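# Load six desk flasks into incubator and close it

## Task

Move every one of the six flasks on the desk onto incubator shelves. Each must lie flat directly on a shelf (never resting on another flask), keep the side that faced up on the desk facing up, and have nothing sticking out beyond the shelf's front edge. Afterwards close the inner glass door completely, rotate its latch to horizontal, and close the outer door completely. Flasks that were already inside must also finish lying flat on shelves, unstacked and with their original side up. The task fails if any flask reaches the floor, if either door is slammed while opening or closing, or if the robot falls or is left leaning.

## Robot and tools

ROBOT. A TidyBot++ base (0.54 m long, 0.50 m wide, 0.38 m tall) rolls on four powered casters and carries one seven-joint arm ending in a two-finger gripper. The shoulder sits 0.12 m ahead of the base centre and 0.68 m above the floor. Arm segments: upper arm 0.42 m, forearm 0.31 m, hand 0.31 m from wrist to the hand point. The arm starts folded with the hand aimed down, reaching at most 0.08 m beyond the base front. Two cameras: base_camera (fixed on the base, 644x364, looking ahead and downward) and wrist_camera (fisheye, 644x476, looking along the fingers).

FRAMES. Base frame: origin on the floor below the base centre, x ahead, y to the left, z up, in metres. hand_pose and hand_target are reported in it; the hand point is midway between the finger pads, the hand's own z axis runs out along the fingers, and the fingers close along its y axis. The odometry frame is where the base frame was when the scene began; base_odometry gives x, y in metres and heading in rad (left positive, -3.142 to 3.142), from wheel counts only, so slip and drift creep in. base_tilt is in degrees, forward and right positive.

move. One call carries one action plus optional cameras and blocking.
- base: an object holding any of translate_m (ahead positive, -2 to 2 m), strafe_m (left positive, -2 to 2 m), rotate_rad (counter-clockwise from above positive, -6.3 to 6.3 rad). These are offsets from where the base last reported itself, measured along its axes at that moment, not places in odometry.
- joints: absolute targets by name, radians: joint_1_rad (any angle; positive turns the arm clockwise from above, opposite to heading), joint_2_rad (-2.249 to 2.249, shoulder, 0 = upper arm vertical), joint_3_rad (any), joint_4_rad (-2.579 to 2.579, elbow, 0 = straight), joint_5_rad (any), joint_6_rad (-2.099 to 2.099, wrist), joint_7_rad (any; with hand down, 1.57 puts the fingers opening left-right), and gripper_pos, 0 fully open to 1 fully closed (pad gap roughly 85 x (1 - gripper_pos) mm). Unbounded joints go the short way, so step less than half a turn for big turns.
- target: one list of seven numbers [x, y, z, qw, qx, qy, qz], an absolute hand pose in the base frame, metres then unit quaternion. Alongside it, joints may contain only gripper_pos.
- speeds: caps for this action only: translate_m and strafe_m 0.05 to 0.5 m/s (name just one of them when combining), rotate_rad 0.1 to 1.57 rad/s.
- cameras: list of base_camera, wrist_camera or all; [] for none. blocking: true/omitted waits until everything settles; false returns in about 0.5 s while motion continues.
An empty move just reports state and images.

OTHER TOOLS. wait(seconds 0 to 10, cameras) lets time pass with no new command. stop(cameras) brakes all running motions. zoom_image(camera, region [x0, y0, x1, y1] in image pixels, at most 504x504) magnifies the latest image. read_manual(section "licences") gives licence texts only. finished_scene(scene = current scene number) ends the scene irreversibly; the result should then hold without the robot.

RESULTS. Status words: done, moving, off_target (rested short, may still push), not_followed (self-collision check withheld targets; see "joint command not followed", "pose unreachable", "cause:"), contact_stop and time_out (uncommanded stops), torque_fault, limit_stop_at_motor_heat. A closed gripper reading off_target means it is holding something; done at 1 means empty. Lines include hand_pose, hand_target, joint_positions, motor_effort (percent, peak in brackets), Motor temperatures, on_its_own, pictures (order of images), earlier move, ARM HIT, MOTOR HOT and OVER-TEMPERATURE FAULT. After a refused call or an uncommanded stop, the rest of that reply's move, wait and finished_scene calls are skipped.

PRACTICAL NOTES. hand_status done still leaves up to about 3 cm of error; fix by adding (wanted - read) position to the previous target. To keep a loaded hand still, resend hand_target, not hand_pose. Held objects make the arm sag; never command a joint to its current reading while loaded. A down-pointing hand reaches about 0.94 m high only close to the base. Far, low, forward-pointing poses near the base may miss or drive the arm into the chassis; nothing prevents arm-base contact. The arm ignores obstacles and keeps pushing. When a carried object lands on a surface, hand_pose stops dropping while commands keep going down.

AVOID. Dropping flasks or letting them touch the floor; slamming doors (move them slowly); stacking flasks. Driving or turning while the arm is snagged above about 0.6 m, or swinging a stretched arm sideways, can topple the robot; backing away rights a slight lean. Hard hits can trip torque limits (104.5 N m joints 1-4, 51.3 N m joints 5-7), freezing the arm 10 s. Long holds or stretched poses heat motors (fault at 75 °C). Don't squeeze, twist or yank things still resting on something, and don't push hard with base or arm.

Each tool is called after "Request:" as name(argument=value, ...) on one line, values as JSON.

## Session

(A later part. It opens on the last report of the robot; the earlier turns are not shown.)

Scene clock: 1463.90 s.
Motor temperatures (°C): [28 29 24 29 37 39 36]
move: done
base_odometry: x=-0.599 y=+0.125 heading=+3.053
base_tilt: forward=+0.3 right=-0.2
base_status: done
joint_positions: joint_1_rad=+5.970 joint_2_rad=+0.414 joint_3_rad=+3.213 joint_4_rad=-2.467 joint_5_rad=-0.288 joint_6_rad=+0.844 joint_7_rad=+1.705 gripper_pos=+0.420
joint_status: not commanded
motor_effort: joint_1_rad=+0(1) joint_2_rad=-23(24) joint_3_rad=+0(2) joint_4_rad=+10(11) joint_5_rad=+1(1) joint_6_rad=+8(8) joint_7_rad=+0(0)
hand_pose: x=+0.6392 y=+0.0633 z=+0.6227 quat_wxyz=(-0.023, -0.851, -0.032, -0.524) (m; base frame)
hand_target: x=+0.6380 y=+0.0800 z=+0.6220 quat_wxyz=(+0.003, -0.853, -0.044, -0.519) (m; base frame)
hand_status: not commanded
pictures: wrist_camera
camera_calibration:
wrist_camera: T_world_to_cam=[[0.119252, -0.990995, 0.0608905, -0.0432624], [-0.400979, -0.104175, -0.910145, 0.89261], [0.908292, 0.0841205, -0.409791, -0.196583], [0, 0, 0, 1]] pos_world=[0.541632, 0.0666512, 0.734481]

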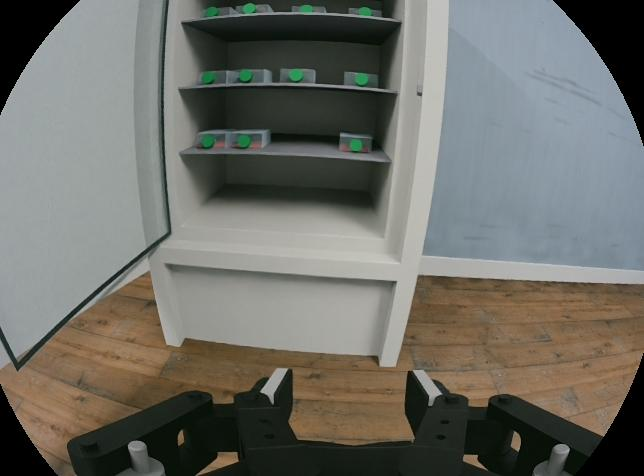

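Request:
move(base={"translate_m": -1.434, "strafe_m": 1.1225, "rotate_rad": 1.598}, speeds={"rotate_rad": 1.0}, target=[0.56, 0.0, 1.02, 0.04, 0.846, -0.0148, 0.5296], cameras=["wrist_camera"])

Scene clock: 1480.97 s.
Motor temperatures (°C): [28 30 24 29 37 39 36]
move: done
base_odometry: x=+0.730 y=-1.120 heading=-1.632
base_tilt: forward=+0.2 right=-0.1
base_status: done
joint_positions: joint_1_rad=+6.375 joint_2_rad=-0.333 joint_3_rad=+3.019 joint_4_rad=-1.677 joint_5_rad=+0.048 joint_6_rad=-0.657 joint_7_rad=+1.505 gripper_pos=+0.420
joint_status: not commanded
motor_effort: joint_1_rad=+0(4) joint_2_rad=-8(26) joint_3_rad=+0(4) joint_4_rad=+21(23) joint_5_rad=+1(2) joint_6_rad=+8(8) joint_7_rad=+0(1)
hand_pose: x=+0.5696 y=+0.0171 z=+1.0188 quat_wxyz=(-0.015, -0.842, -0.002, -0.539) (m; base frame)
hand_target: x=+0.5600 y=+0.0000 z=+1.0200 quat_wxyz=(-0.040, -0.847, +0.015, -0.530) (m; base frame)
hand_status: done (0.020 m and 3.6 deg from the pose sent, 0.410 m and 5.8 deg at the start)
pictures: wrist_camera
camera_calibration:
wrist_camera: T_world_to_cam=[[0.0759152, -0.996965, 0.0172525, -0.0355702], [-0.369467, -0.0441959, -0.928192, 1.21975], [0.926138, 0.0640896, -0.371701, -0.0158023], [0, 0, 0, 1]] pos_world=[0.467995, 0.0194587, 1.12691]

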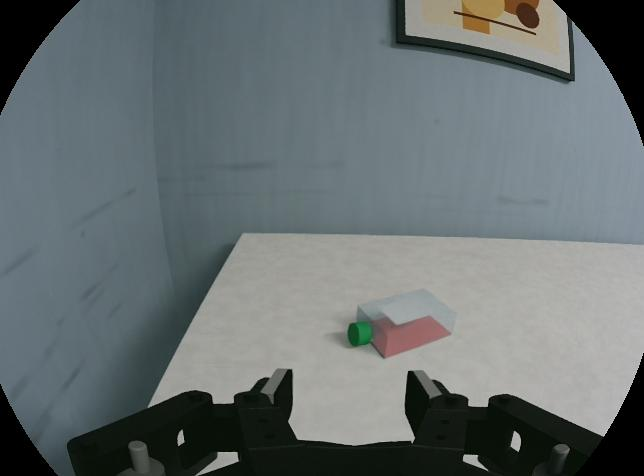

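Request:
move(base={"translate_m": 0.19, "strafe_m": 0.035}, target=[0.63, 0.01, 0.965, 0.2488, 0.7307, -0.4304, 0.4679], joints={"gripper_pos": 0.3}, cameras=["wrist_camera"])

Scene clock: 1498.27 s.
Motor temperatures (°C): [28 29 24 29 37 39 36]
move: done
base_odometry: x=+0.753 y=-1.312 heading=-1.632
base_tilt: forward=+0.3 right=-0.2
base_status: done
joint_positions: joint_1_rad=+8.207 joint_2_rad=-0.928 joint_3_rad=+2.080 joint_4_rad=-1.199 joint_5_rad=-0.309 joint_6_rad=-1.206 joint_7_rad=+0.991 gripper_pos=+0.300
joint_status: all done
motor_effort: joint_1_rad=+0(2) joint_2_rad=+27(28) joint_3_rad=+14(15) joint_4_rad=+11(23) joint_5_rad=+5(5) joint_6_rad=+6(8) joint_7_rad=+0(0)
hand_pose: x=+0.6174 y=-0.0111 z=+0.9951 quat_wxyz=(-0.294, -0.720, +0.403, -0.483) (m; base frame)
hand_target: x=+0.6300 y=+0.0100 z=+0.9650 quat_wxyz=(-0.249, -0.731, +0.430, -0.468) (m; base frame)
hand_status: done (0.039 m and 6.4 deg from the pose sent, 0.081 m and 58.9 deg at the start)
pictures: wrist_camera
camera_calibration:
wrist_camera: T_world_to_cam=[[-0.814815, -0.578915, 0.0305603, 0.474395], [-0.2067, 0.240868, -0.948292, 1.13682], [0.541619, -0.778999, -0.315924, 0.105461], [0, 0, 0, 1]] pos_world=[0.564405, 0.0829647, 1.09686]

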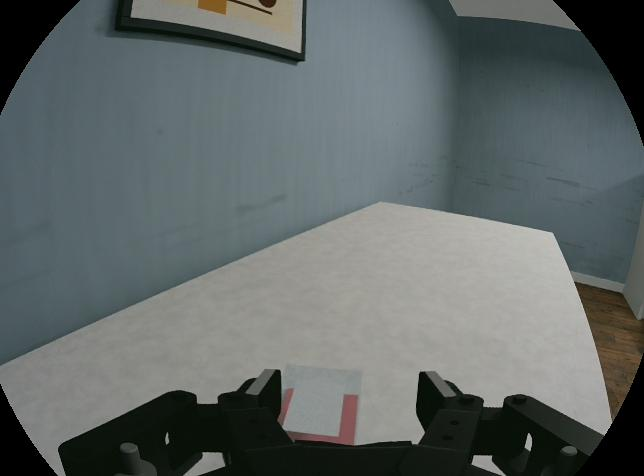

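Request:
move(base={"translate_m": 0.01, "strafe_m": 0.01}, target=[0.645, 0.012, 0.91, 0.2488, 0.7307, -0.4304, 0.4679], cameras=["wrist_camera"])

Scene clock: 1502.10 s.
Motor temperatures (°C): [28 29 24 29 37 39 36]
move: done
base_odometry: x=+0.762 y=-1.323 heading=-1.632
base_tilt: forward=+0.3 right=-0.1
base_status: done
joint_positions: joint_1_rad=+8.207 joint_2_rad=-1.020 joint_3_rad=+2.034 joint_4_rad=-1.293 joint_5_rad=-0.354 joint_6_rad=-1.201 joint_7_rad=+0.960 gripper_pos=+0.300
joint_status: not commanded
motor_effort: joint_1_rad=+0(2) joint_2_rad=+29(31) joint_3_rad=+15(17) joint_4_rad=+11(13) joint_5_rad=+5(6) joint_6_rad=+6(7) joint_7_rad=+0(1)
hand_pose: x=+0.6234 y=+0.0005 z=+0.9246 quat_wxyz=(-0.300, -0.732, +0.412, -0.452) (m; base frame)
hand_target: x=+0.6450 y=+0.0120 z=+0.9100 quat_wxyz=(-0.249, -0.731, +0.430, -0.468) (m; base frame)
hand_status: done (0.028 m and 6.5 deg from the pose sent, 0.092 m and 6.4 deg at the start)
pictures: wrist_camera
camera_calibration:
wrist_camera: T_world_to_cam=[[-0.828205, -0.557357, 0.0585645, 0.470528], [-0.251369, 0.276044, -0.927693, 1.07721], [0.50089, -0.783041, -0.368723, 0.163231], [0, 0, 0, 1]] pos_world=[0.578709, 0.092713, 1.03195]

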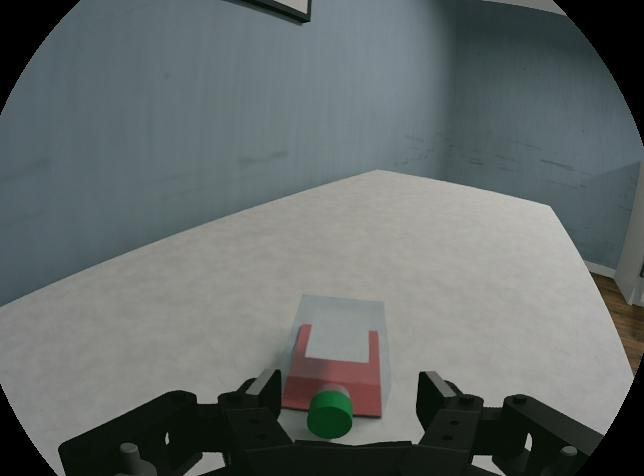

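Request:
move(base={"translate_m": 0.006, "strafe_m": 0.005}, target=[0.655, 0.014, 0.866, 0.265, 0.7152, -0.4556, 0.4589], cameras=["wrist_camera"])

Scene clock: 1506.77 s.
Motor temperatures (°C): [28 29 24 29 37 39 36]
move: done
base_odometry: x=+0.767 y=-1.329 heading=-1.632
base_tilt: forward=+0.2 right=-0.2
base_status: done
joint_positions: joint_1_rad=+8.244 joint_2_rad=-1.121 joint_3_rad=+2.018 joint_4_rad=-1.301 joint_5_rad=-0.399 joint_6_rad=-1.201 joint_7_rad=+0.890 gripper_pos=+0.300
joint_status: not commanded
motor_effort: joint_1_rad=+0(1) joint_2_rad=+31(34) joint_3_rad=+16(18) joint_4_rad=+9(12) joint_5_rad=+6(7) joint_6_rad=+6(6) joint_7_rad=+0(0)
hand_pose: x=+0.6400 y=+0.0105 z=+0.8878 quat_wxyz=(-0.313, -0.716, +0.425, -0.456) (m; base frame)
hand_target: x=+0.6550 y=+0.0140 z=+0.8660 quat_wxyz=(-0.265, -0.715, +0.456, -0.459) (m; base frame)
hand_status: done (0.027 m and 6.5 deg from the pose sent, 0.068 m and 6.8 deg at the start)
pictures: wrist_camera
camera_calibration:
wrist_camera: T_world_to_cam=[[-0.851565, -0.52149, 0.0537253, 0.510917], [-0.222983, 0.267547, -0.937389, 1.03502], [0.474464, -0.810227, -0.344116, 0.14453], [0, 0, 0, 1]] pos_world=[0.597297, 0.106623, 0.992507]

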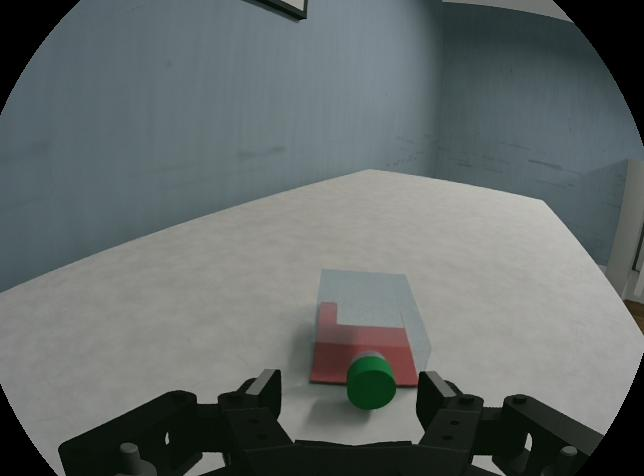

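Request:
move(base={"translate_m": 0.004, "strafe_m": -0.045}, speeds={"translate_m": 0.06}, target=[0.655, 0.014, 0.845, 0.25, 0.7304, -0.4653, 0.433], cameras=["wrist_camera"])

Scene clock: 1511.93 s.
Motor temperatures (°C): [28 30 24 29 37 39 36]
move: done
base_odometry: x=+0.722 y=-1.331 heading=-1.632
base_tilt: forward=+0.3 right=-0.1
base_status: done
joint_positions: joint_1_rad=+8.260 joint_2_rad=-1.121 joint_3_rad=+1.993 joint_4_rad=-1.309 joint_5_rad=-0.432 joint_6_rad=-1.201 joint_7_rad=+0.889 gripper_pos=+0.300
joint_status: not commanded
motor_effort: joint_1_rad=+0(4) joint_2_rad=+31(33) joint_3_rad=+17(18) joint_4_rad=+9(10) joint_5_rad=+5(7) joint_6_rad=+6(6) joint_7_rad=+0(1)
hand_pose: x=+0.6472 y=+0.0091 z=+0.8689 quat_wxyz=(-0.299, -0.726, +0.431, -0.444) (m; base frame)
hand_target: x=+0.6550 y=+0.0140 z=+0.8450 quat_wxyz=(-0.250, -0.730, +0.465, -0.433) (m; base frame)
hand_status: done (0.026 m and 7.0 deg from the pose sent, 0.046 m and 9.1 deg at the start)
pictures: wrist_camera
camera_calibration:
wrist_camera: T_world_to_cam=[[-0.848699, -0.527215, 0.041875, 0.525814], [-0.235146, 0.305238, -0.922787, 1.01407], [0.473726, -0.793015, -0.383028, 0.16762], [0, 0, 0, 1]] pos_world=[0.605306, 0.100609, 0.977956]

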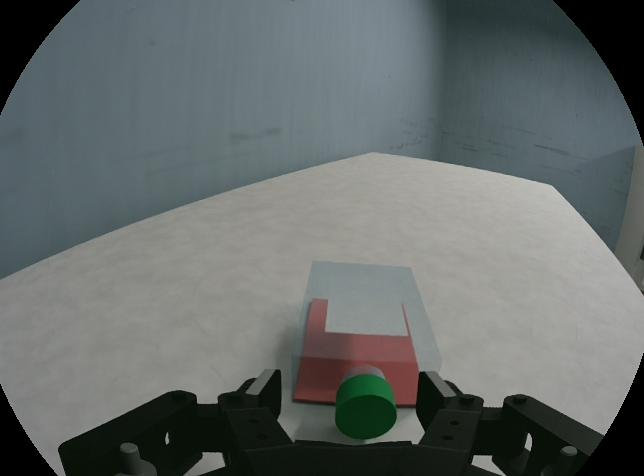

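Request:
move(base={"translate_m": 0.0, "strafe_m": -0.021}, speeds={"strafe_m": 0.06}, target=[0.655, 0.014, 0.828, 0.25, 0.7304, -0.4653, 0.433], cameras=["wrist_camera"])

Scene clock: 1514.87 s.
Motor temperatures (°C): [28 30 24 29 37 39 36]
move: done
base_odometry: x=+0.701 y=-1.330 heading=-1.632
base_tilt: forward=+0.3 right=-0.2
base_status: done
joint_positions: joint_1_rad=+8.262 joint_2_rad=-1.125 joint_3_rad=+1.982 joint_4_rad=-1.354 joint_5_rad=-0.439 joint_6_rad=-1.201 joint_7_rad=+0.886 gripper_pos=+0.300
joint_status: not commanded
motor_effort: joint_1_rad=+0(3) joint_2_rad=+31(35) joint_3_rad=+16(18) joint_4_rad=+10(12) joint_5_rad=+5(6) joint_6_rad=+6(6) joint_7_rad=+0(0)
hand_pose: x=+0.6373 y=-0.0023 z=+0.8501 quat_wxyz=(-0.299, -0.727, +0.447, -0.427) (m; base frame)
hand_target: x=+0.6550 y=+0.0140 z=+0.8280 quat_wxyz=(-0.250, -0.730, +0.465, -0.433) (m; base frame)
hand_status: done (0.033 m and 6.1 deg from the pose sent, 0.042 m and 7.0 deg at the start)
pictures: wrist_camera
camera_calibration:
wrist_camera: T_world_to_cam=[[-0.864539, -0.500963, 0.0401005, 0.523853], [-0.239437, 0.340425, -0.909275, 0.989278], [0.441862, -0.795705, -0.41426, 0.202875], [0, 0, 0, 1]] pos_world=[0.600119, 0.0870842, 0.962561]

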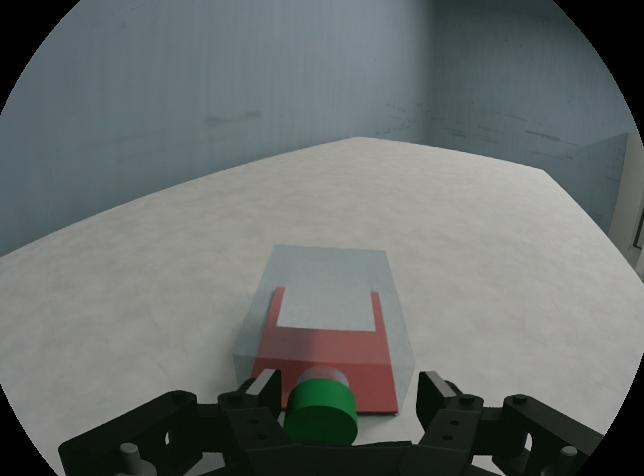

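Request:
move(base={"translate_m": 0.009, "strafe_m": 0.009}, speeds={"translate_m": 0.05}, cameras=["wrist_camera"])

Scene clock: 1518.40 s.
Motor temperatures (°C): [28 30 24 29 37 39 36]
move: done
base_odometry: x=+0.709 y=-1.339 heading=-1.632
base_tilt: forward=+0.4 right=-0.2
base_status: done
joint_positions: joint_1_rad=+8.262 joint_2_rad=-1.127 joint_3_rad=+1.980 joint_4_rad=-1.354 joint_5_rad=-0.441 joint_6_rad=-1.201 joint_7_rad=+0.886 gripper_pos=+0.300
joint_status: not commanded
motor_effort: joint_1_rad=+1(2) joint_2_rad=+32(33) joint_3_rad=+17(18) joint_4_rad=+9(11) joint_5_rad=+6(6) joint_6_rad=+5(6) joint_7_rad=+0(0)
hand_pose: x=+0.6378 y=-0.0015 z=+0.8485 quat_wxyz=(-0.299, -0.728, +0.446, -0.426) (m; base frame)
hand_target: x=+0.6550 y=+0.0140 z=+0.8280 quat_wxyz=(-0.250, -0.730, +0.465, -0.433) (m; base frame)
hand_status: not commanded
pictures: wrist_camera
camera_calibration:
wrist_camera: T_world_to_cam=[[-0.863967, -0.501826, 0.0416164, 0.523107], [-0.241336, 0.34012, -0.908887, 0.98859], [0.441949, -0.795292, -0.414961, 0.203208], [0, 0, 0, 1]] pos_world=[0.600721, 0.0878789, 0.961071]

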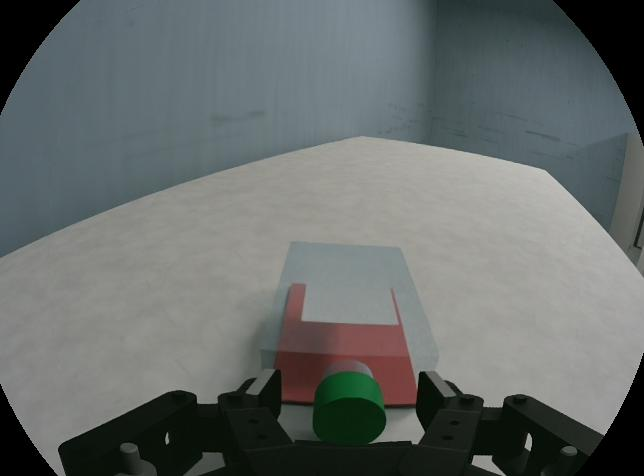

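Request:
move(joints={"gripper_pos": 0.55}, cameras=["wrist_camera"])

Request:
move(joints={"gripper_pos": 0.9}, cameras=["wrist_camera"])

Scene clock: 1521.17 s.
Motor temperatures (°C): [28 30 24 29 37 39 36]
move: done
base_odometry: x=+0.709 y=-1.339 heading=-1.632
base_tilt: forward=+0.3 right=-0.2
base_status: not commanded
joint_positions: joint_1_rad=+8.262 joint_2_rad=-1.127 joint_3_rad=+1.980 joint_4_rad=-1.354 joint_5_rad=-0.441 joint_6_rad=-1.201 joint_7_rad=+0.886 gripper_pos=+0.550
joint_status: all done
motor_effort: joint_1_rad=+0(0) joint_2_rad=+31(32) joint_3_rad=+17(17) joint_4_rad=+9(10) joint_5_rad=+6(6) joint_6_rad=+5(6) joint_7_rad=+0(1)
hand_pose: x=+0.6378 y=-0.0015 z=+0.8485 quat_wxyz=(-0.299, -0.728, +0.446, -0.426) (m; base frame)
hand_target: x=+0.6550 y=+0.0140 z=+0.8280 quat_wxyz=(-0.250, -0.730, +0.465, -0.433) (m; base frame)
hand_status: not commanded
pictures: wrist_camera
camera_calibration:
wrist_camera: T_world_to_cam=[[-0.863967, -0.501826, 0.0416164, 0.523107], [-0.241336, 0.34012, -0.908887, 0.98859], [0.441949, -0.795292, -0.414961, 0.203208], [0, 0, 0, 1]] pos_world=[0.600721, 0.0878789, 0.961071]

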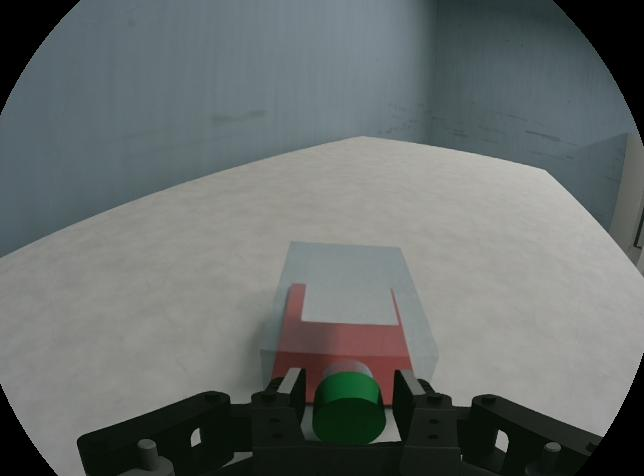

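Scene clock: 1521.90 s.
Motor temperatures (°C): [28 30 24 29 37 39 36]
move: off_target
base_odometry: x=+0.709 y=-1.339 heading=-1.632
base_tilt: forward=+0.3 right=-0.1
base_status: not commanded
joint_positions: joint_1_rad=+8.262 joint_2_rad=-1.127 joint_3_rad=+1.981 joint_4_rad=-1.354 joint_5_rad=-0.441 joint_6_rad=-1.201 joint_7_rad=+0.886 gripper_pos=+0.694
joint_status: gripper_pos off_target (ended at +0.694, target +0.900)
motor_effort: joint_1_rad=+0(2) joint_2_rad=+30(31) joint_3_rad=+14(17) joint_4_rad=+8(10) joint_5_rad=+4(6) joint_6_rad=+4(6) joint_7_rad=+1(1)
hand_pose: x=+0.6378 y=-0.0016 z=+0.8487 quat_wxyz=(-0.299, -0.728, +0.446, -0.427) (m; base frame)
hand_target: x=+0.6550 y=+0.0140 z=+0.8280 quat_wxyz=(-0.250, -0.730, +0.465, -0.433) (m; base frame)
hand_status: not commanded
pictures: wrist_camera
camera_calibration:
wrist_camera: T_world_to_cam=[[-0.863926, -0.501911, 0.0414456, 0.523199], [-0.241052, 0.339851, -0.909063, 0.988737], [0.442183, -0.795353, -0.414593, 0.20268], [0, 0, 0, 1]] pos_world=[0.600721, 0.0877782, 0.961169]

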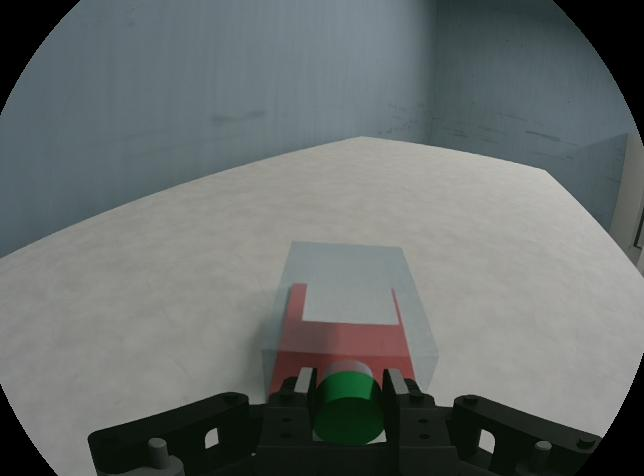

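Request:
move(target=[0.645, 0.01, 0.935, 0.25, 0.7304, -0.4653, 0.433], cameras=["wrist_camera"])

Scene clock: 1524.50 s.
Motor temperatures (°C): [28 30 24 29 37 39 36]
move: done
base_odometry: x=+0.709 y=-1.339 heading=-1.632
base_tilt: forward=+0.2 right=-0.2
base_status: not commanded
joint_positions: joint_1_rad=+8.306 joint_2_rad=-1.000 joint_3_rad=+2.014 joint_4_rad=-1.119 joint_5_rad=-0.441 joint_6_rad=-1.323 joint_7_rad=+0.886 gripper_pos=+0.694
joint_status: not commanded
motor_effort: joint_1_rad=+0(1) joint_2_rad=+31(34) joint_3_rad=+16(19) joint_4_rad=+10(11) joint_5_rad=+6(7) joint_6_rad=+7(7) joint_7_rad=+0(1)
hand_pose: x=+0.6553 y=+0.0186 z=+0.9310 quat_wxyz=(-0.259, -0.733, +0.442, -0.448) (m; base frame)
hand_target: x=+0.6450 y=+0.0100 z=+0.9350 quat_wxyz=(-0.250, -0.730, +0.465, -0.433) (m; base frame)
hand_status: done (0.014 m and 3.3 deg from the pose sent, 0.087 m and 6.1 deg at the start)
pictures: wrist_camera
camera_calibration:
wrist_camera: T_world_to_cam=[[-0.834601, -0.550053, -0.0297095, 0.592958], [-0.206431, 0.362311, -0.90891, 1.03769], [0.510713, -0.752444, -0.415933, 0.200693], [0, 0, 0, 1]] pos_world=[0.606598, 0.101202, 1.04426]

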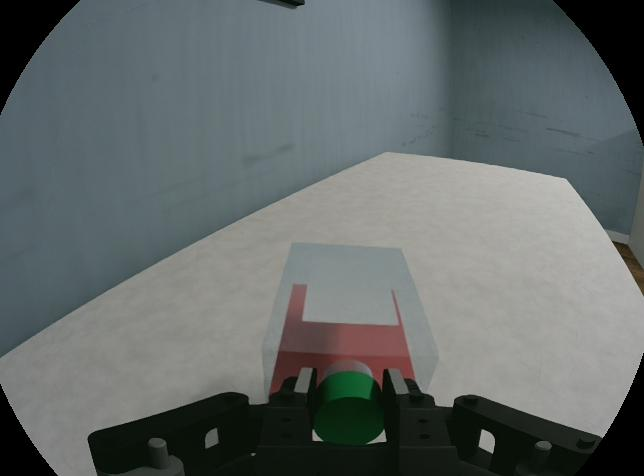

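Request:
move(base={"translate_m": -0.55}, target=[0.56, 0.0, 1.0, 0.0706, 0.8312, 0.0661, 0.5474], cameras=["wrist_camera"])

Scene clock: 1529.47 s.
Motor temperatures (°C): [28 30 24 29 37 39 36]
move: done
base_odometry: x=+0.743 y=-0.790 heading=-1.632
base_tilt: forward=+0.3 right=-0.2
base_status: done
joint_positions: joint_1_rad=+6.320 joint_2_rad=-0.390 joint_3_rad=+3.070 joint_4_rad=-1.785 joint_5_rad=+0.036 joint_6_rad=-0.627 joint_7_rad=+1.565 gripper_pos=+0.694
joint_status: not commanded
motor_effort: joint_1_rad=+0(4) joint_2_rad=-7(34) joint_3_rad=+0(18) joint_4_rad=+23(24) joint_5_rad=+1(7) joint_6_rad=+8(9) joint_7_rad=+0(1)
hand_pose: x=+0.5479 y=+0.0158 z=+0.9898 quat_wxyz=(-0.019, -0.847, -0.024, -0.531) (m; base frame)
hand_target: x=+0.5600 y=+0.0000 z=+1.0000 quat_wxyz=(-0.071, -0.831, -0.066, -0.547) (m; base frame)
hand_status: done (0.022 m and 8.1 deg from the pose sent, 0.119 m and 65.1 deg at the start)
pictures: wrist_camera
camera_calibration:
wrist_camera: T_world_to_cam=[[0.109434, -0.992929, 0.0460056, -0.0816451], [-0.385928, -0.0850958, -0.918596, 1.18494], [0.916015, 0.0827703, -0.392511, 0.0194902], [0, 0, 0, 1]] pos_world=[0.448382, 0.0181522, 1.09988]

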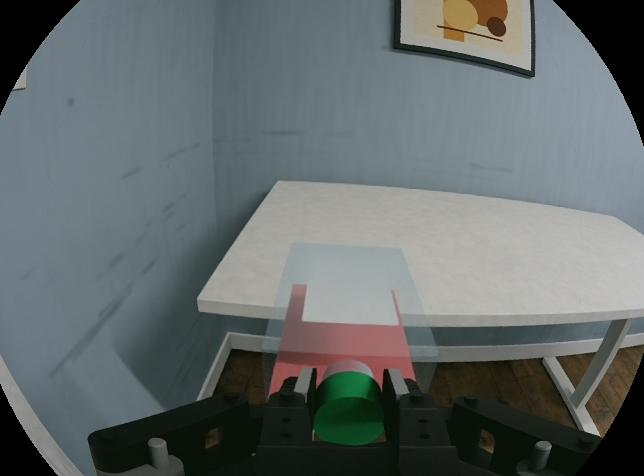

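Request:
move(base={"translate_m": -0.70, "strafe_m": -1.318, "rotate_rad": -1.598}, speeds={"rotate_rad": 1.0}, target=[0.61, 0.02, 0.86, 0.0334, 0.8469, 0.0193, 0.5303], cameras=[])

Request:
move(target=[0.642, 0.03, 0.7, 0.02, 0.842, 0.022, 0.539], cameras=["wrist_camera"])

Scene clock: 1538.07 s.
Motor temperatures (°C): [28 30 24 29 37 39 36]
move: done
base_odometry: x=-0.530 y=-0.011 heading=+3.053
base_tilt: forward=+0.3 right=-0.1
base_status: done
joint_positions: joint_1_rad=+6.622 joint_2_rad=-0.213 joint_3_rad=+2.778 joint_4_rad=-2.079 joint_5_rad=+0.065 joint_6_rad=-0.200 joint_7_rad=+1.476 gripper_pos=+0.694
joint_status: not commanded
motor_effort: joint_1_rad=+0(2) joint_2_rad=-11(14) joint_3_rad=+1(5) joint_4_rad=+22(23) joint_5_rad=+1(2) joint_6_rad=+8(9) joint_7_rad=+0(1)
hand_pose: x=+0.6027 y=+0.0188 z=+0.8460 quat_wxyz=(-0.026, -0.861, -0.010, -0.507) (m; base frame)
hand_target: x=+0.6100 y=+0.0200 z=+0.8600 quat_wxyz=(-0.033, -0.847, -0.019, -0.530) (m; base frame)
hand_status: done (0.016 m and 3.4 deg from the pose sent, 0.144 m and 1.7 deg at the start)
pictures: none
No camera images: "cameras" was empty.

Scene clock: 1540.17 s.
Motor temperatures (°C): [28 30 24 29 37 39 36]
move: done
base_odometry: x=-0.530 y=-0.011 heading=+3.053
base_tilt: forward=+0.3 right=-0.2
base_status: not commanded
joint_positions: joint_1_rad=+6.120 joint_2_rad=+0.168 joint_3_rad=+3.178 joint_4_rad=-2.392 joint_5_rad=-0.135 joint_6_rad=+0.518 joint_7_rad=+1.688 gripper_pos=+0.694
joint_status: not commanded
motor_effort: joint_1_rad=+0(1) joint_2_rad=-20(21) joint_3_rad=+0(2) joint_4_rad=+16(22) joint_5_rad=+1(1) joint_6_rad=+8(9) joint_7_rad=+0(1)
hand_pose: x=+0.6372 y=+0.0468 z=+0.6924 quat_wxyz=(+0.002, -0.852, -0.038, -0.522) (m; base frame)
hand_target: x=+0.6420 y=+0.0300 z=+0.7000 quat_wxyz=(-0.020, -0.842, -0.022, -0.539) (m; base frame)
hand_status: done (0.019 m and 3.9 deg from the pose sent, 0.152 m and 4.6 deg at the start)
pictures: wrist_camera
camera_calibration:
wrist_camera: T_world_to_cam=[[0.155939, -0.987498, 0.0230452, -0.0609461], [-0.402605, -0.0848465, -0.911433, 0.954494], [0.901994, 0.132849, -0.410802, -0.162371], [0, 0, 0, 1]] pos_world=[0.540245, 0.0423723, 0.80466]

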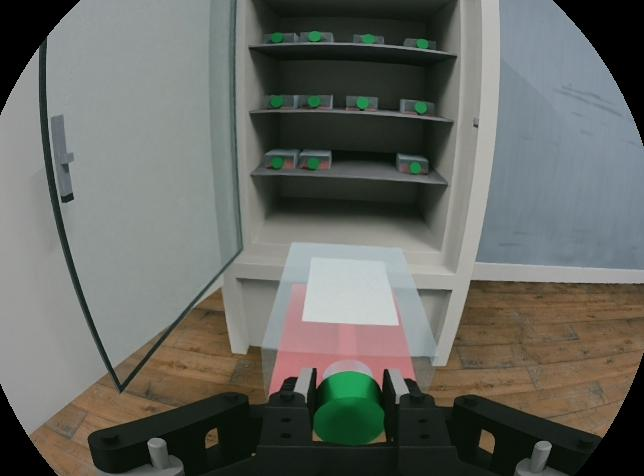

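Request:
move()

Scene clock: 1556.10 s.
Motor temperatures (°C): [28 30 24 29 37 39 36]
base_odometry: x=-0.530 y=-0.011 heading=+3.053
base_tilt: forward=+0.3 right=-0.2
base_status: not commanded
joint_positions: joint_1_rad=+6.120 joint_2_rad=+0.168 joint_3_rad=+3.178 joint_4_rad=-2.392 joint_5_rad=-0.136 joint_6_rad=+0.521 joint_7_rad=+1.689 gripper_pos=+0.694
joint_status: not commanded
motor_effort: joint_1_rad=+0(1) joint_2_rad=-20(21) joint_3_rad=+0(2) joint_4_rad=+15(22) joint_5_rad=+1(1) joint_6_rad=+8(9) joint_7_rad=+0(1)
hand_pose: x=+0.6374 y=+0.0466 z=+0.6929 quat_wxyz=(+0.002, -0.852, -0.038, -0.523) (m; base frame)
hand_target: x=+0.6420 y=+0.0300 z=+0.7000 quat_wxyz=(-0.020, -0.842, -0.022, -0.539) (m; base frame)
hand_status: done (0.019 m and 3.8 deg from the pose sent, 0.152 m and 4.6 deg at the start)
pictures: base_camera, wrist_camera
camera_calibration:
wrist_camera: T_world_to_cam=[[0.155383, -0.98757, 0.0236902, -0.0612677], [-0.400789, -0.0849423, -0.912224, 0.954421], [0.902898, 0.132249, -0.409006, -0.16414], [0, 0, 0, 1]] pos_world=[0.540243, 0.042272, 0.804963]

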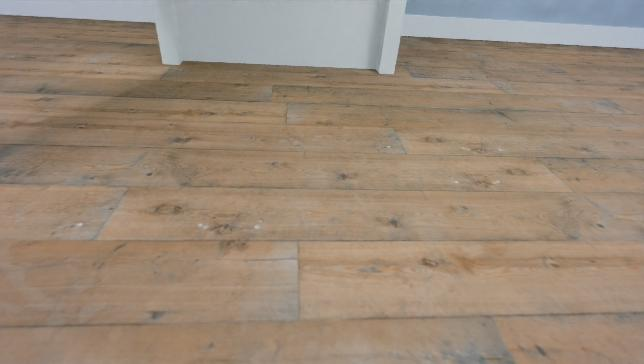

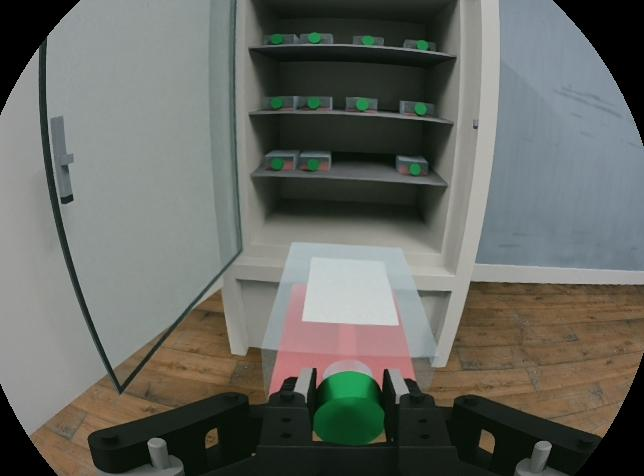

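Request:
move(target=[0.642, 0.01, 0.692, 0.0335, 0.8426, 0.001, 0.5385], cameras=["wrist_camera"])

Scene clock: 1561.57 s.
Motor temperatures (°C): [28 30 24 29 37 39 36]
move: done
base_odometry: x=-0.530 y=-0.011 heading=+3.053
base_tilt: forward=+0.2 right=-0.2
base_status: not commanded
joint_positions: joint_1_rad=+6.119 joint_2_rad=+0.191 joint_3_rad=+3.208 joint_4_rad=-2.408 joint_5_rad=-0.157 joint_6_rad=+0.563 joint_7_rad=+1.689 gripper_pos=+0.694
joint_status: not commanded
motor_effort: joint_1_rad=+0(1) joint_2_rad=-20(21) joint_3_rad=-1(1) joint_4_rad=+15(16) joint_5_rad=+1(1) joint_6_rad=+8(9) joint_7_rad=+0(0)
hand_pose: x=+0.6385 y=+0.0273 z=+0.6854 quat_wxyz=(-0.011, -0.851, -0.018, -0.524) (m; base frame)
hand_target: x=+0.6420 y=+0.0100 z=+0.6920 quat_wxyz=(-0.033, -0.842, -0.001, -0.538) (m; base frame)
hand_status: done (0.019 m and 3.7 deg from the pose sent, 0.037 m and 6.2 deg at the start)
pictures: wrist_camera
camera_calibration:
wrist_camera: T_world_to_cam=[[0.107286, -0.99393, 0.0243461, -0.0499451], [-0.40159, -0.0657229, -0.913458, 0.947199], [0.909514, 0.0882237, -0.406204, -0.170549], [0, 0, 0, 1]] pos_world=[0.540861, 0.0276572, 0.797165]

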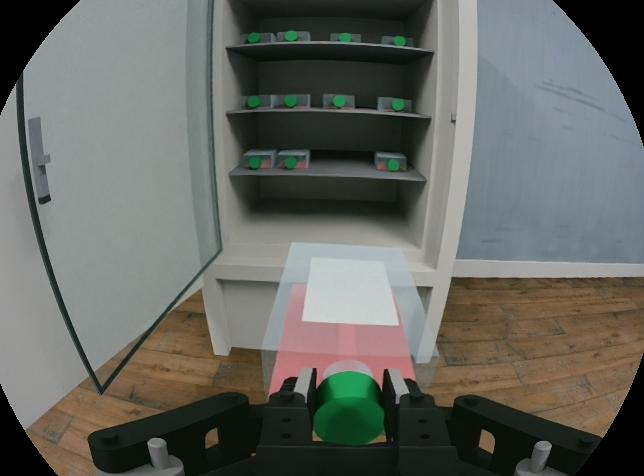

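Request:
move(base={"translate_m": 0.5, "strafe_m": 0.03}, speeds={"translate_m": 0.3}, cameras=["wrist_camera"])

Request:
zoom_image(camera="wrist_camera", region=[180, 0, 520, 300])

Scene clock: 1567.37 s.
Motor temperatures (°C): [28 30 24 29 37 39 36]
move: done
base_odometry: x=-1.031 y=+0.004 heading=+3.052
base_tilt: forward=+0.2 right=-0.2
base_status: done
joint_positions: joint_1_rad=+6.119 joint_2_rad=+0.197 joint_3_rad=+3.208 joint_4_rad=-2.412 joint_5_rad=-0.157 joint_6_rad=+0.564 joint_7_rad=+1.689 gripper_pos=+0.694
joint_status: not commanded
motor_effort: joint_1_rad=+0(1) joint_2_rad=-20(22) joint_3_rad=+0(1) joint_4_rad=+15(16) joint_5_rad=+0(1) joint_6_rad=+8(9) joint_7_rad=+0(1)
hand_pose: x=+0.6367 y=+0.0271 z=+0.6808 quat_wxyz=(-0.011, -0.854, -0.018, -0.520) (m; base frame)
hand_target: x=+0.6420 y=+0.0100 z=+0.6920 quat_wxyz=(-0.033, -0.842, -0.001, -0.538) (m; base frame)
hand_status: not commanded
pictures: wrist_camera
camera_calibration:
wrist_camera: T_world_to_cam=[[0.107324, -0.993919, 0.0246296, -0.0500152], [-0.410036, -0.0668165, -0.909619, 0.945047], [0.905733, 0.0875247, -0.414714, -0.162505], [0, 0, 0, 1]] pos_world=[0.540057, 0.0276568, 0.793471]

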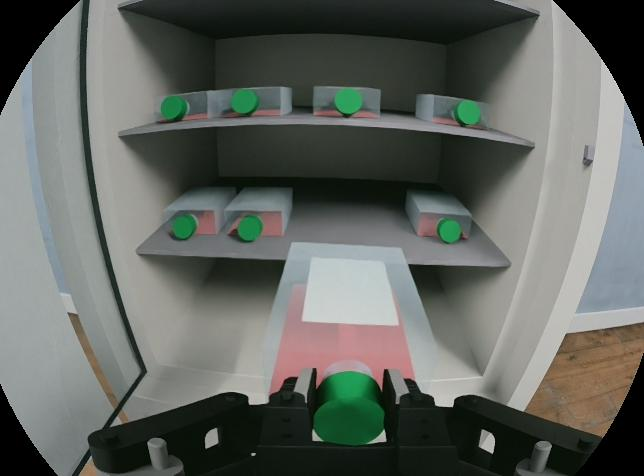

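Scaled by 1.482.

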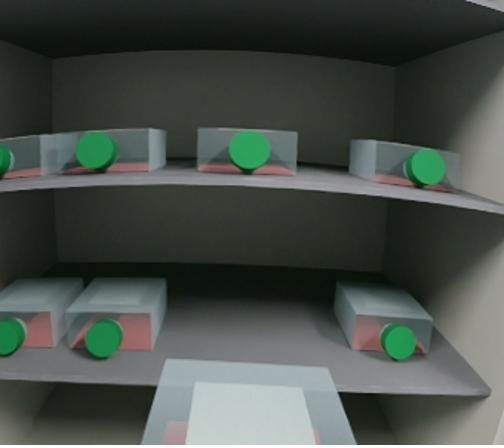

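Request:
move(base={"translate_m": 0.22}, speeds={"translate_m": 0.15}, cameras=["wrist_camera"])

Request:
move(base={"translate_m": 0.09}, speeds={"translate_m": 0.1}, cameras=["wrist_camera"])

Scene clock: 1572.40 s.
Motor temperatures (°C): [28 30 24 29 37 39 36]
move: done
base_odometry: x=-1.250 y=+0.023 heading=+3.053
base_tilt: forward=+0.3 right=-0.1
base_status: done
joint_positions: joint_1_rad=+6.119 joint_2_rad=+0.199 joint_3_rad=+3.208 joint_4_rad=-2.414 joint_5_rad=-0.157 joint_6_rad=+0.564 joint_7_rad=+1.689 gripper_pos=+0.694
joint_status: not commanded
motor_effort: joint_1_rad=+0(1) joint_2_rad=-20(22) joint_3_rad=+0(2) joint_4_rad=+14(16) joint_5_rad=+1(1) joint_6_rad=+8(8) joint_7_rad=+0(1)
hand_pose: x=+0.6360 y=+0.0270 z=+0.6791 quat_wxyz=(-0.012, -0.855, -0.018, -0.519) (m; base frame)
hand_target: x=+0.6420 y=+0.0100 z=+0.6920 quat_wxyz=(-0.033, -0.842, -0.001, -0.538) (m; base frame)
hand_status: not commanded
pictures: wrist_camera
camera_calibration:
wrist_camera: T_world_to_cam=[[0.107394, -0.993909, 0.0247176, -0.0500564], [-0.413109, -0.0672232, -0.908197, 0.944196], [0.904327, 0.0873238, -0.417812, -0.159593], [0, 0, 0, 1]] pos_world=[0.539756, 0.0276566, 0.792073]

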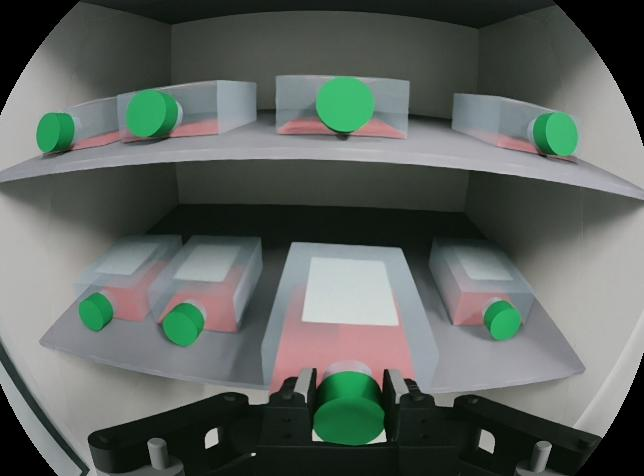

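Scene clock: 1573.90 s.
Motor temperatures (°C): [28 30 24 29 37 39 36]
move: done
base_odometry: x=-1.340 y=+0.031 heading=+3.053
base_tilt: forward=+0.3 right=-0.1
base_status: done
joint_positions: joint_1_rad=+6.118 joint_2_rad=+0.200 joint_3_rad=+3.208 joint_4_rad=-2.415 joint_5_rad=-0.157 joint_6_rad=+0.564 joint_7_rad=+1.689 gripper_pos=+0.694
joint_status: not commanded
motor_effort: joint_1_rad=+0(2) joint_2_rad=-20(22) joint_3_rad=+0(2) joint_4_rad=+14(16) joint_5_rad=+1(1) joint_6_rad=+8(9) joint_7_rad=+0(1)
hand_pose: x=+0.6355 y=+0.0270 z=+0.6779 quat_wxyz=(-0.012, -0.855, -0.018, -0.518) (m; base frame)
hand_target: x=+0.6420 y=+0.0100 z=+0.6920 quat_wxyz=(-0.033, -0.842, -0.001, -0.538) (m; base frame)
hand_status: not commanded
pictures: wrist_camera
camera_calibration:
wrist_camera: T_world_to_cam=[[0.107486, -0.993898, 0.0247704, -0.0501047], [-0.415285, -0.0675207, -0.907182, 0.943676], [0.903319, 0.0872228, -0.420009, -0.157502], [0, 0, 0, 1]] pos_world=[0.539555, 0.0276565, 0.791175]

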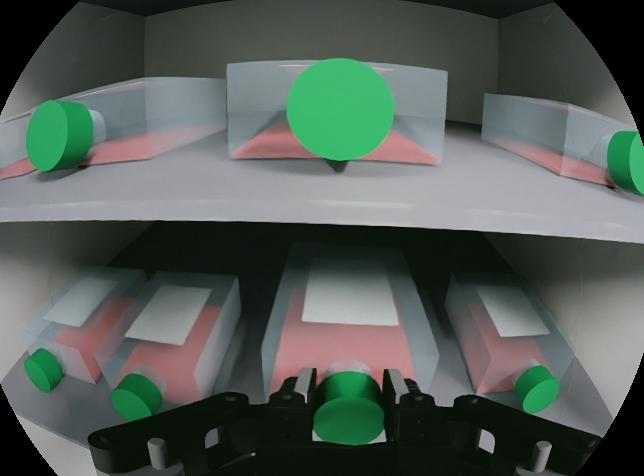

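Request:
move(base={"translate_m": 0.038, "strafe_m": 0.008}, speeds={"translate_m": 0.07}, cameras=[])

Request:
move(target=[0.645, 0.01, 0.685, 0.0335, 0.8426, 0.001, 0.5385], cameras=["wrist_camera"])

Scene clock: 1578.00 s.
Motor temperatures (°C): [28 30 24 29 37 39 36]
move: done
base_odometry: x=-1.379 y=+0.027 heading=+3.053
base_tilt: forward=+0.3 right=-0.1
base_status: done
joint_positions: joint_1_rad=+6.118 joint_2_rad=+0.201 joint_3_rad=+3.208 joint_4_rad=-2.416 joint_5_rad=-0.157 joint_6_rad=+0.565 joint_7_rad=+1.689 gripper_pos=+0.694
joint_status: not commanded
motor_effort: joint_1_rad=+0(2) joint_2_rad=-20(21) joint_3_rad=+0(1) joint_4_rad=+14(16) joint_5_rad=+1(1) joint_6_rad=+8(9) joint_7_rad=+0(0)
hand_pose: x=+0.6353 y=+0.0270 z=+0.6773 quat_wxyz=(-0.012, -0.856, -0.018, -0.517) (m; base frame)
hand_target: x=+0.6420 y=+0.0100 z=+0.6920 quat_wxyz=(-0.033, -0.842, -0.001, -0.538) (m; base frame)
hand_status: not commanded
pictures: none
No camera images: "cameras" was empty.

Scene clock: 1578.67 s.
Motor temperatures (°C): [28 30 24 29 37 39 36]
move: done
base_odometry: x=-1.379 y=+0.027 heading=+3.053
base_tilt: forward=+0.2 right=-0.1
base_status: not commanded
joint_positions: joint_1_rad=+6.118 joint_2_rad=+0.220 joint_3_rad=+3.210 joint_4_rad=-2.416 joint_5_rad=-0.157 joint_6_rad=+0.591 joint_7_rad=+1.689 gripper_pos=+0.694
joint_status: not commanded
motor_effort: joint_1_rad=+0(0) joint_2_rad=-21(22) joint_3_rad=+0(1) joint_4_rad=+14(15) joint_5_rad=+0(1) joint_6_rad=+8(9) joint_7_rad=+0(0)
hand_pose: x=+0.6390 y=+0.0253 z=+0.6747 quat_wxyz=(-0.015, -0.854, -0.018, -0.520) (m; base frame)
hand_target: x=+0.6450 y=+0.0100 z=+0.6850 quat_wxyz=(-0.033, -0.842, -0.001, -0.538) (m; base frame)
hand_status: done (0.019 m and 3.8 deg from the pose sent, 0.021 m and 4.3 deg at the start)
pictures: wrist_camera
camera_calibration:
wrist_camera: T_world_to_cam=[[0.103528, -0.994171, 0.0300883, -0.053148], [-0.409944, -0.0702125, -0.909404, 0.94023], [0.906216, 0.0818145, -0.414824, -0.167168], [0, 0, 0, 1]] pos_world=[0.542435, 0.0268545, 0.787303]

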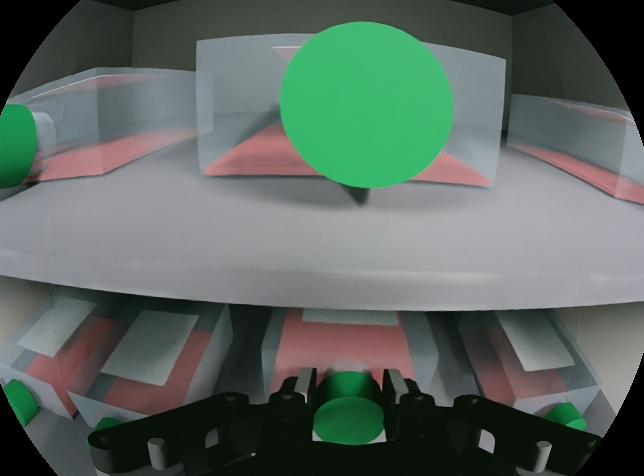

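Request:
move(target=[0.645, 0.011, 0.672, 0.0325, 0.842, 0.002, 0.539], cameras=[])

Request:
move(target=[0.645, 0.012, 0.66, 0.0315, 0.842, 0.003, 0.539], cameras=[])

Request:
move(target=[0.645, 0.013, 0.65, 0.0305, 0.842, 0.004, 0.539], cameras=["wrist_camera"])

Scene clock: 1582.70 s.
Motor temperatures (°C): [28 30 24 29 37 39 36]
move: done
base_odometry: x=-1.379 y=+0.027 heading=+3.053
base_tilt: forward=+0.3 right=-0.1
base_status: not commanded
joint_positions: joint_1_rad=+6.118 joint_2_rad=+0.264 joint_3_rad=+3.210 joint_4_rad=-2.431 joint_5_rad=-0.157 joint_6_rad=+0.653 joint_7_rad=+1.689 gripper_pos=+0.694
joint_status: not commanded
motor_effort: joint_1_rad=+0(0) joint_2_rad=-21(23) joint_3_rad=+0(1) joint_4_rad=+13(15) joint_5_rad=+1(1) joint_6_rad=+8(9) joint_7_rad=+0(0)
hand_pose: x=+0.6411 y=+0.0231 z=+0.6630 quat_wxyz=(-0.021, -0.853, -0.019, -0.522) (m; base frame)
hand_target: x=+0.6450 y=+0.0110 z=+0.6720 quat_wxyz=(-0.033, -0.842, -0.002, -0.539) (m; base frame)
hand_status: done (0.016 m and 3.3 deg from the pose sent, 0.016 m and 3.7 deg at the start)
pictures: none
No camera images: "cameras" was empty.

Scene clock: 1583.47 s.
Motor temperatures (°C): [28 30 24 29 37 39 36]
move: done
base_odometry: x=-1.379 y=+0.027 heading=+3.053
base_tilt: forward=+0.3 right=-0.1
base_status: not commanded
joint_positions: joint_1_rad=+6.118 joint_2_rad=+0.305 joint_3_rad=+3.210 joint_4_rad=-2.446 joint_5_rad=-0.157 joint_6_rad=+0.708 joint_7_rad=+1.689 gripper_pos=+0.694
joint_status: not commanded
motor_effort: joint_1_rad=+0(0) joint_2_rad=-22(24) joint_3_rad=+1(1) joint_4_rad=+13(13) joint_5_rad=+1(1) joint_6_rad=+8(9) joint_7_rad=+0(0)
hand_pose: x=+0.6414 y=+0.0212 z=+0.6510 quat_wxyz=(-0.026, -0.853, -0.021, -0.522) (m; base frame)
hand_target: x=+0.6450 y=+0.0120 z=+0.6600 quat_wxyz=(-0.031, -0.842, -0.003, -0.539) (m; base frame)
hand_status: done (0.013 m and 3.1 deg from the pose sent, 0.012 m and 3.2 deg at the start)
pictures: none
No camera images: "cameras" was empty.

Scene clock: 1584.20 s.
Motor temperatures (°C): [28 30 24 29 37 39 36]
move: done
base_odometry: x=-1.379 y=+0.027 heading=+3.053
base_tilt: forward=+0.3 right=-0.1
base_status: not commanded
joint_positions: joint_1_rad=+6.118 joint_2_rad=+0.340 joint_3_rad=+3.210 joint_4_rad=-2.457 joint_5_rad=-0.157 joint_6_rad=+0.755 joint_7_rad=+1.689 gripper_pos=+0.694
joint_status: not commanded
motor_effort: joint_1_rad=+0(0) joint_2_rad=-23(24) joint_3_rad=+0(1) joint_4_rad=+12(13) joint_5_rad=+0(1) joint_6_rad=+8(9) joint_7_rad=+0(1)
hand_pose: x=+0.6417 y=+0.0196 z=+0.6412 quat_wxyz=(-0.030, -0.852, -0.022, -0.522) (m; base frame)
hand_target: x=+0.6450 y=+0.0130 z=+0.6500 quat_wxyz=(-0.030, -0.842, -0.004, -0.539) (m; base frame)
hand_status: done (0.011 m and 3.1 deg from the pose sent, 0.009 m and 3.0 deg at the start)
pictures: wrist_camera
camera_calibration:
wrist_camera: T_world_to_cam=[[0.0950635, -0.993583, 0.0612808, -0.0726578], [-0.406679, -0.0949508, -0.908623, 0.908381], [0.908612, 0.0614552, -0.413096, -0.185294], [0, 0, 0, 1]] pos_world=[0.544687, 0.0254472, 0.753285]

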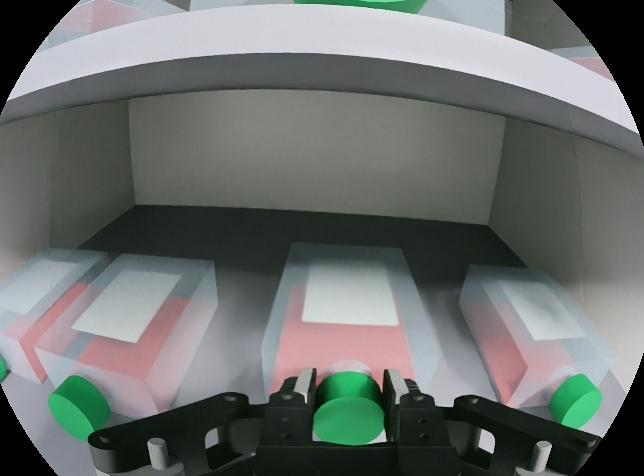

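Request:
move(target=[0.645, 0.022, 0.645, 0.0159, 0.842, 0.0074, 0.5395], cameras=[])

Request:
move(target=[0.645, 0.022, 0.638, 0.0159, 0.842, 0.0074, 0.5395], cameras=["wrist_camera"])

Scene clock: 1591.70 s.
Motor temperatures (°C): [28 30 24 29 37 39 36]
move: done
base_odometry: x=-1.379 y=+0.027 heading=+3.053
base_tilt: forward=+0.2 right=-0.1
base_status: not commanded
joint_positions: joint_1_rad=+6.123 joint_2_rad=+0.355 joint_3_rad=+3.203 joint_4_rad=-2.462 joint_5_rad=-0.157 joint_6_rad=+0.778 joint_7_rad=+1.677 gripper_pos=+0.694
joint_status: not commanded
motor_effort: joint_1_rad=+0(0) joint_2_rad=-23(24) joint_3_rad=-1(1) joint_4_rad=+11(12) joint_5_rad=+1(1) joint_6_rad=+8(8) joint_7_rad=+0(0)
hand_pose: x=+0.6421 y=+0.0196 z=+0.6376 quat_wxyz=(-0.028, -0.852, -0.018, -0.523) (m; base frame)
hand_target: x=+0.6450 y=+0.0220 z=+0.6450 quat_wxyz=(-0.016, -0.842, -0.007, -0.539) (m; base frame)
hand_status: done (0.008 m and 2.8 deg from the pose sent, 0.006 m and 3.3 deg at the start)
pictures: none
No camera images: "cameras" was empty.

Scene clock: 1592.37 s.
Motor temperatures (°C): [28 30 24 29 37 39 36]
move: done
base_odometry: x=-1.379 y=+0.027 heading=+3.053
base_tilt: forward=+0.2 right=-0.1
base_status: not commanded
joint_positions: joint_1_rad=+6.123 joint_2_rad=+0.382 joint_3_rad=+3.203 joint_4_rad=-2.470 joint_5_rad=-0.157 joint_6_rad=+0.812 joint_7_rad=+1.677 gripper_pos=+0.694
joint_status: not commanded
motor_effort: joint_1_rad=+0(0) joint_2_rad=-23(24) joint_3_rad=+0(1) joint_4_rad=+11(12) joint_5_rad=+1(1) joint_6_rad=+8(9) joint_7_rad=+0(1)
hand_pose: x=+0.6423 y=+0.0185 z=+0.6303 quat_wxyz=(-0.031, -0.852, -0.019, -0.523) (m; base frame)
hand_target: x=+0.6450 y=+0.0220 z=+0.6380 quat_wxyz=(-0.016, -0.842, -0.007, -0.539) (m; base frame)
hand_status: done (0.009 m and 3.1 deg from the pose sent, 0.004 m and 2.8 deg at the start)
pictures: wrist_camera
camera_calibration:
wrist_camera: T_world_to_cam=[[0.0887238, -0.994291, 0.0592781, -0.0677389], [-0.404476, -0.09035, -0.910075, 0.898087], [0.910235, 0.0567687, -0.410183, -0.193012], [0, 0, 0, 1]] pos_world=[0.544951, 0.0247471, 0.742171]

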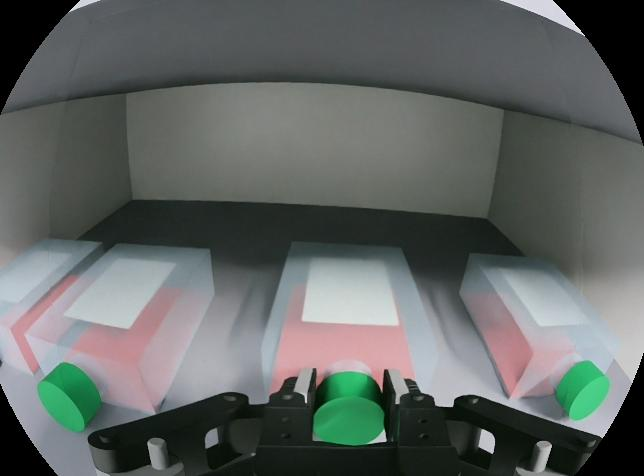

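Request:
move(target=[0.645, 0.036, 0.637, -0.003, 0.842, 0.0201, 0.54], cameras=["wrist_camera"])

Scene clock: 1596.70 s.
Motor temperatures (°C): [28 30 24 29 37 39 36]
move: done
base_odometry: x=-1.379 y=+0.027 heading=+3.053
base_tilt: forward=+0.3 right=-0.1
base_status: not commanded
joint_positions: joint_1_rad=+6.141 joint_2_rad=+0.384 joint_3_rad=+3.183 joint_4_rad=-2.470 joint_5_rad=-0.138 joint_6_rad=+0.815 joint_7_rad=+1.658 gripper_pos=+0.694
joint_status: not commanded
motor_effort: joint_1_rad=+0(1) joint_2_rad=-23(24) joint_3_rad=-1(1) joint_4_rad=+11(11) joint_5_rad=+1(1) joint_6_rad=+8(9) joint_7_rad=+0(0)
hand_pose: x=+0.6424 y=+0.0238 z=+0.6298 quat_wxyz=(-0.020, -0.852, -0.019, -0.523) (m; base frame)
hand_target: x=+0.6450 y=+0.0360 z=+0.6370 quat_wxyz=(+0.003, -0.842, -0.020, -0.540) (m; base frame)
hand_status: done (0.014 m and 3.5 deg from the pose sent, 0.019 m and 4.5 deg at the start)
pictures: wrist_camera
camera_calibration:
wrist_camera: T_world_to_cam=[[0.0997931, -0.994158, 0.0411129, -0.0581764], [-0.403353, -0.0781912, -0.911698, 0.898067], [0.909587, 0.0743981, -0.4088, -0.194454], [0, 0, 0, 1]] pos_world=[0.544917, 0.0268513, 0.741664]

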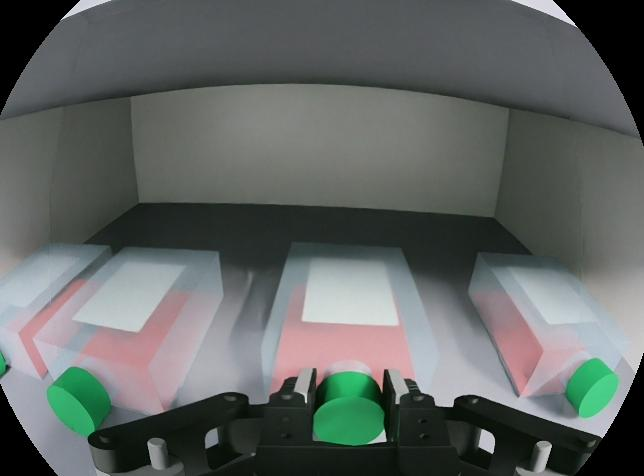

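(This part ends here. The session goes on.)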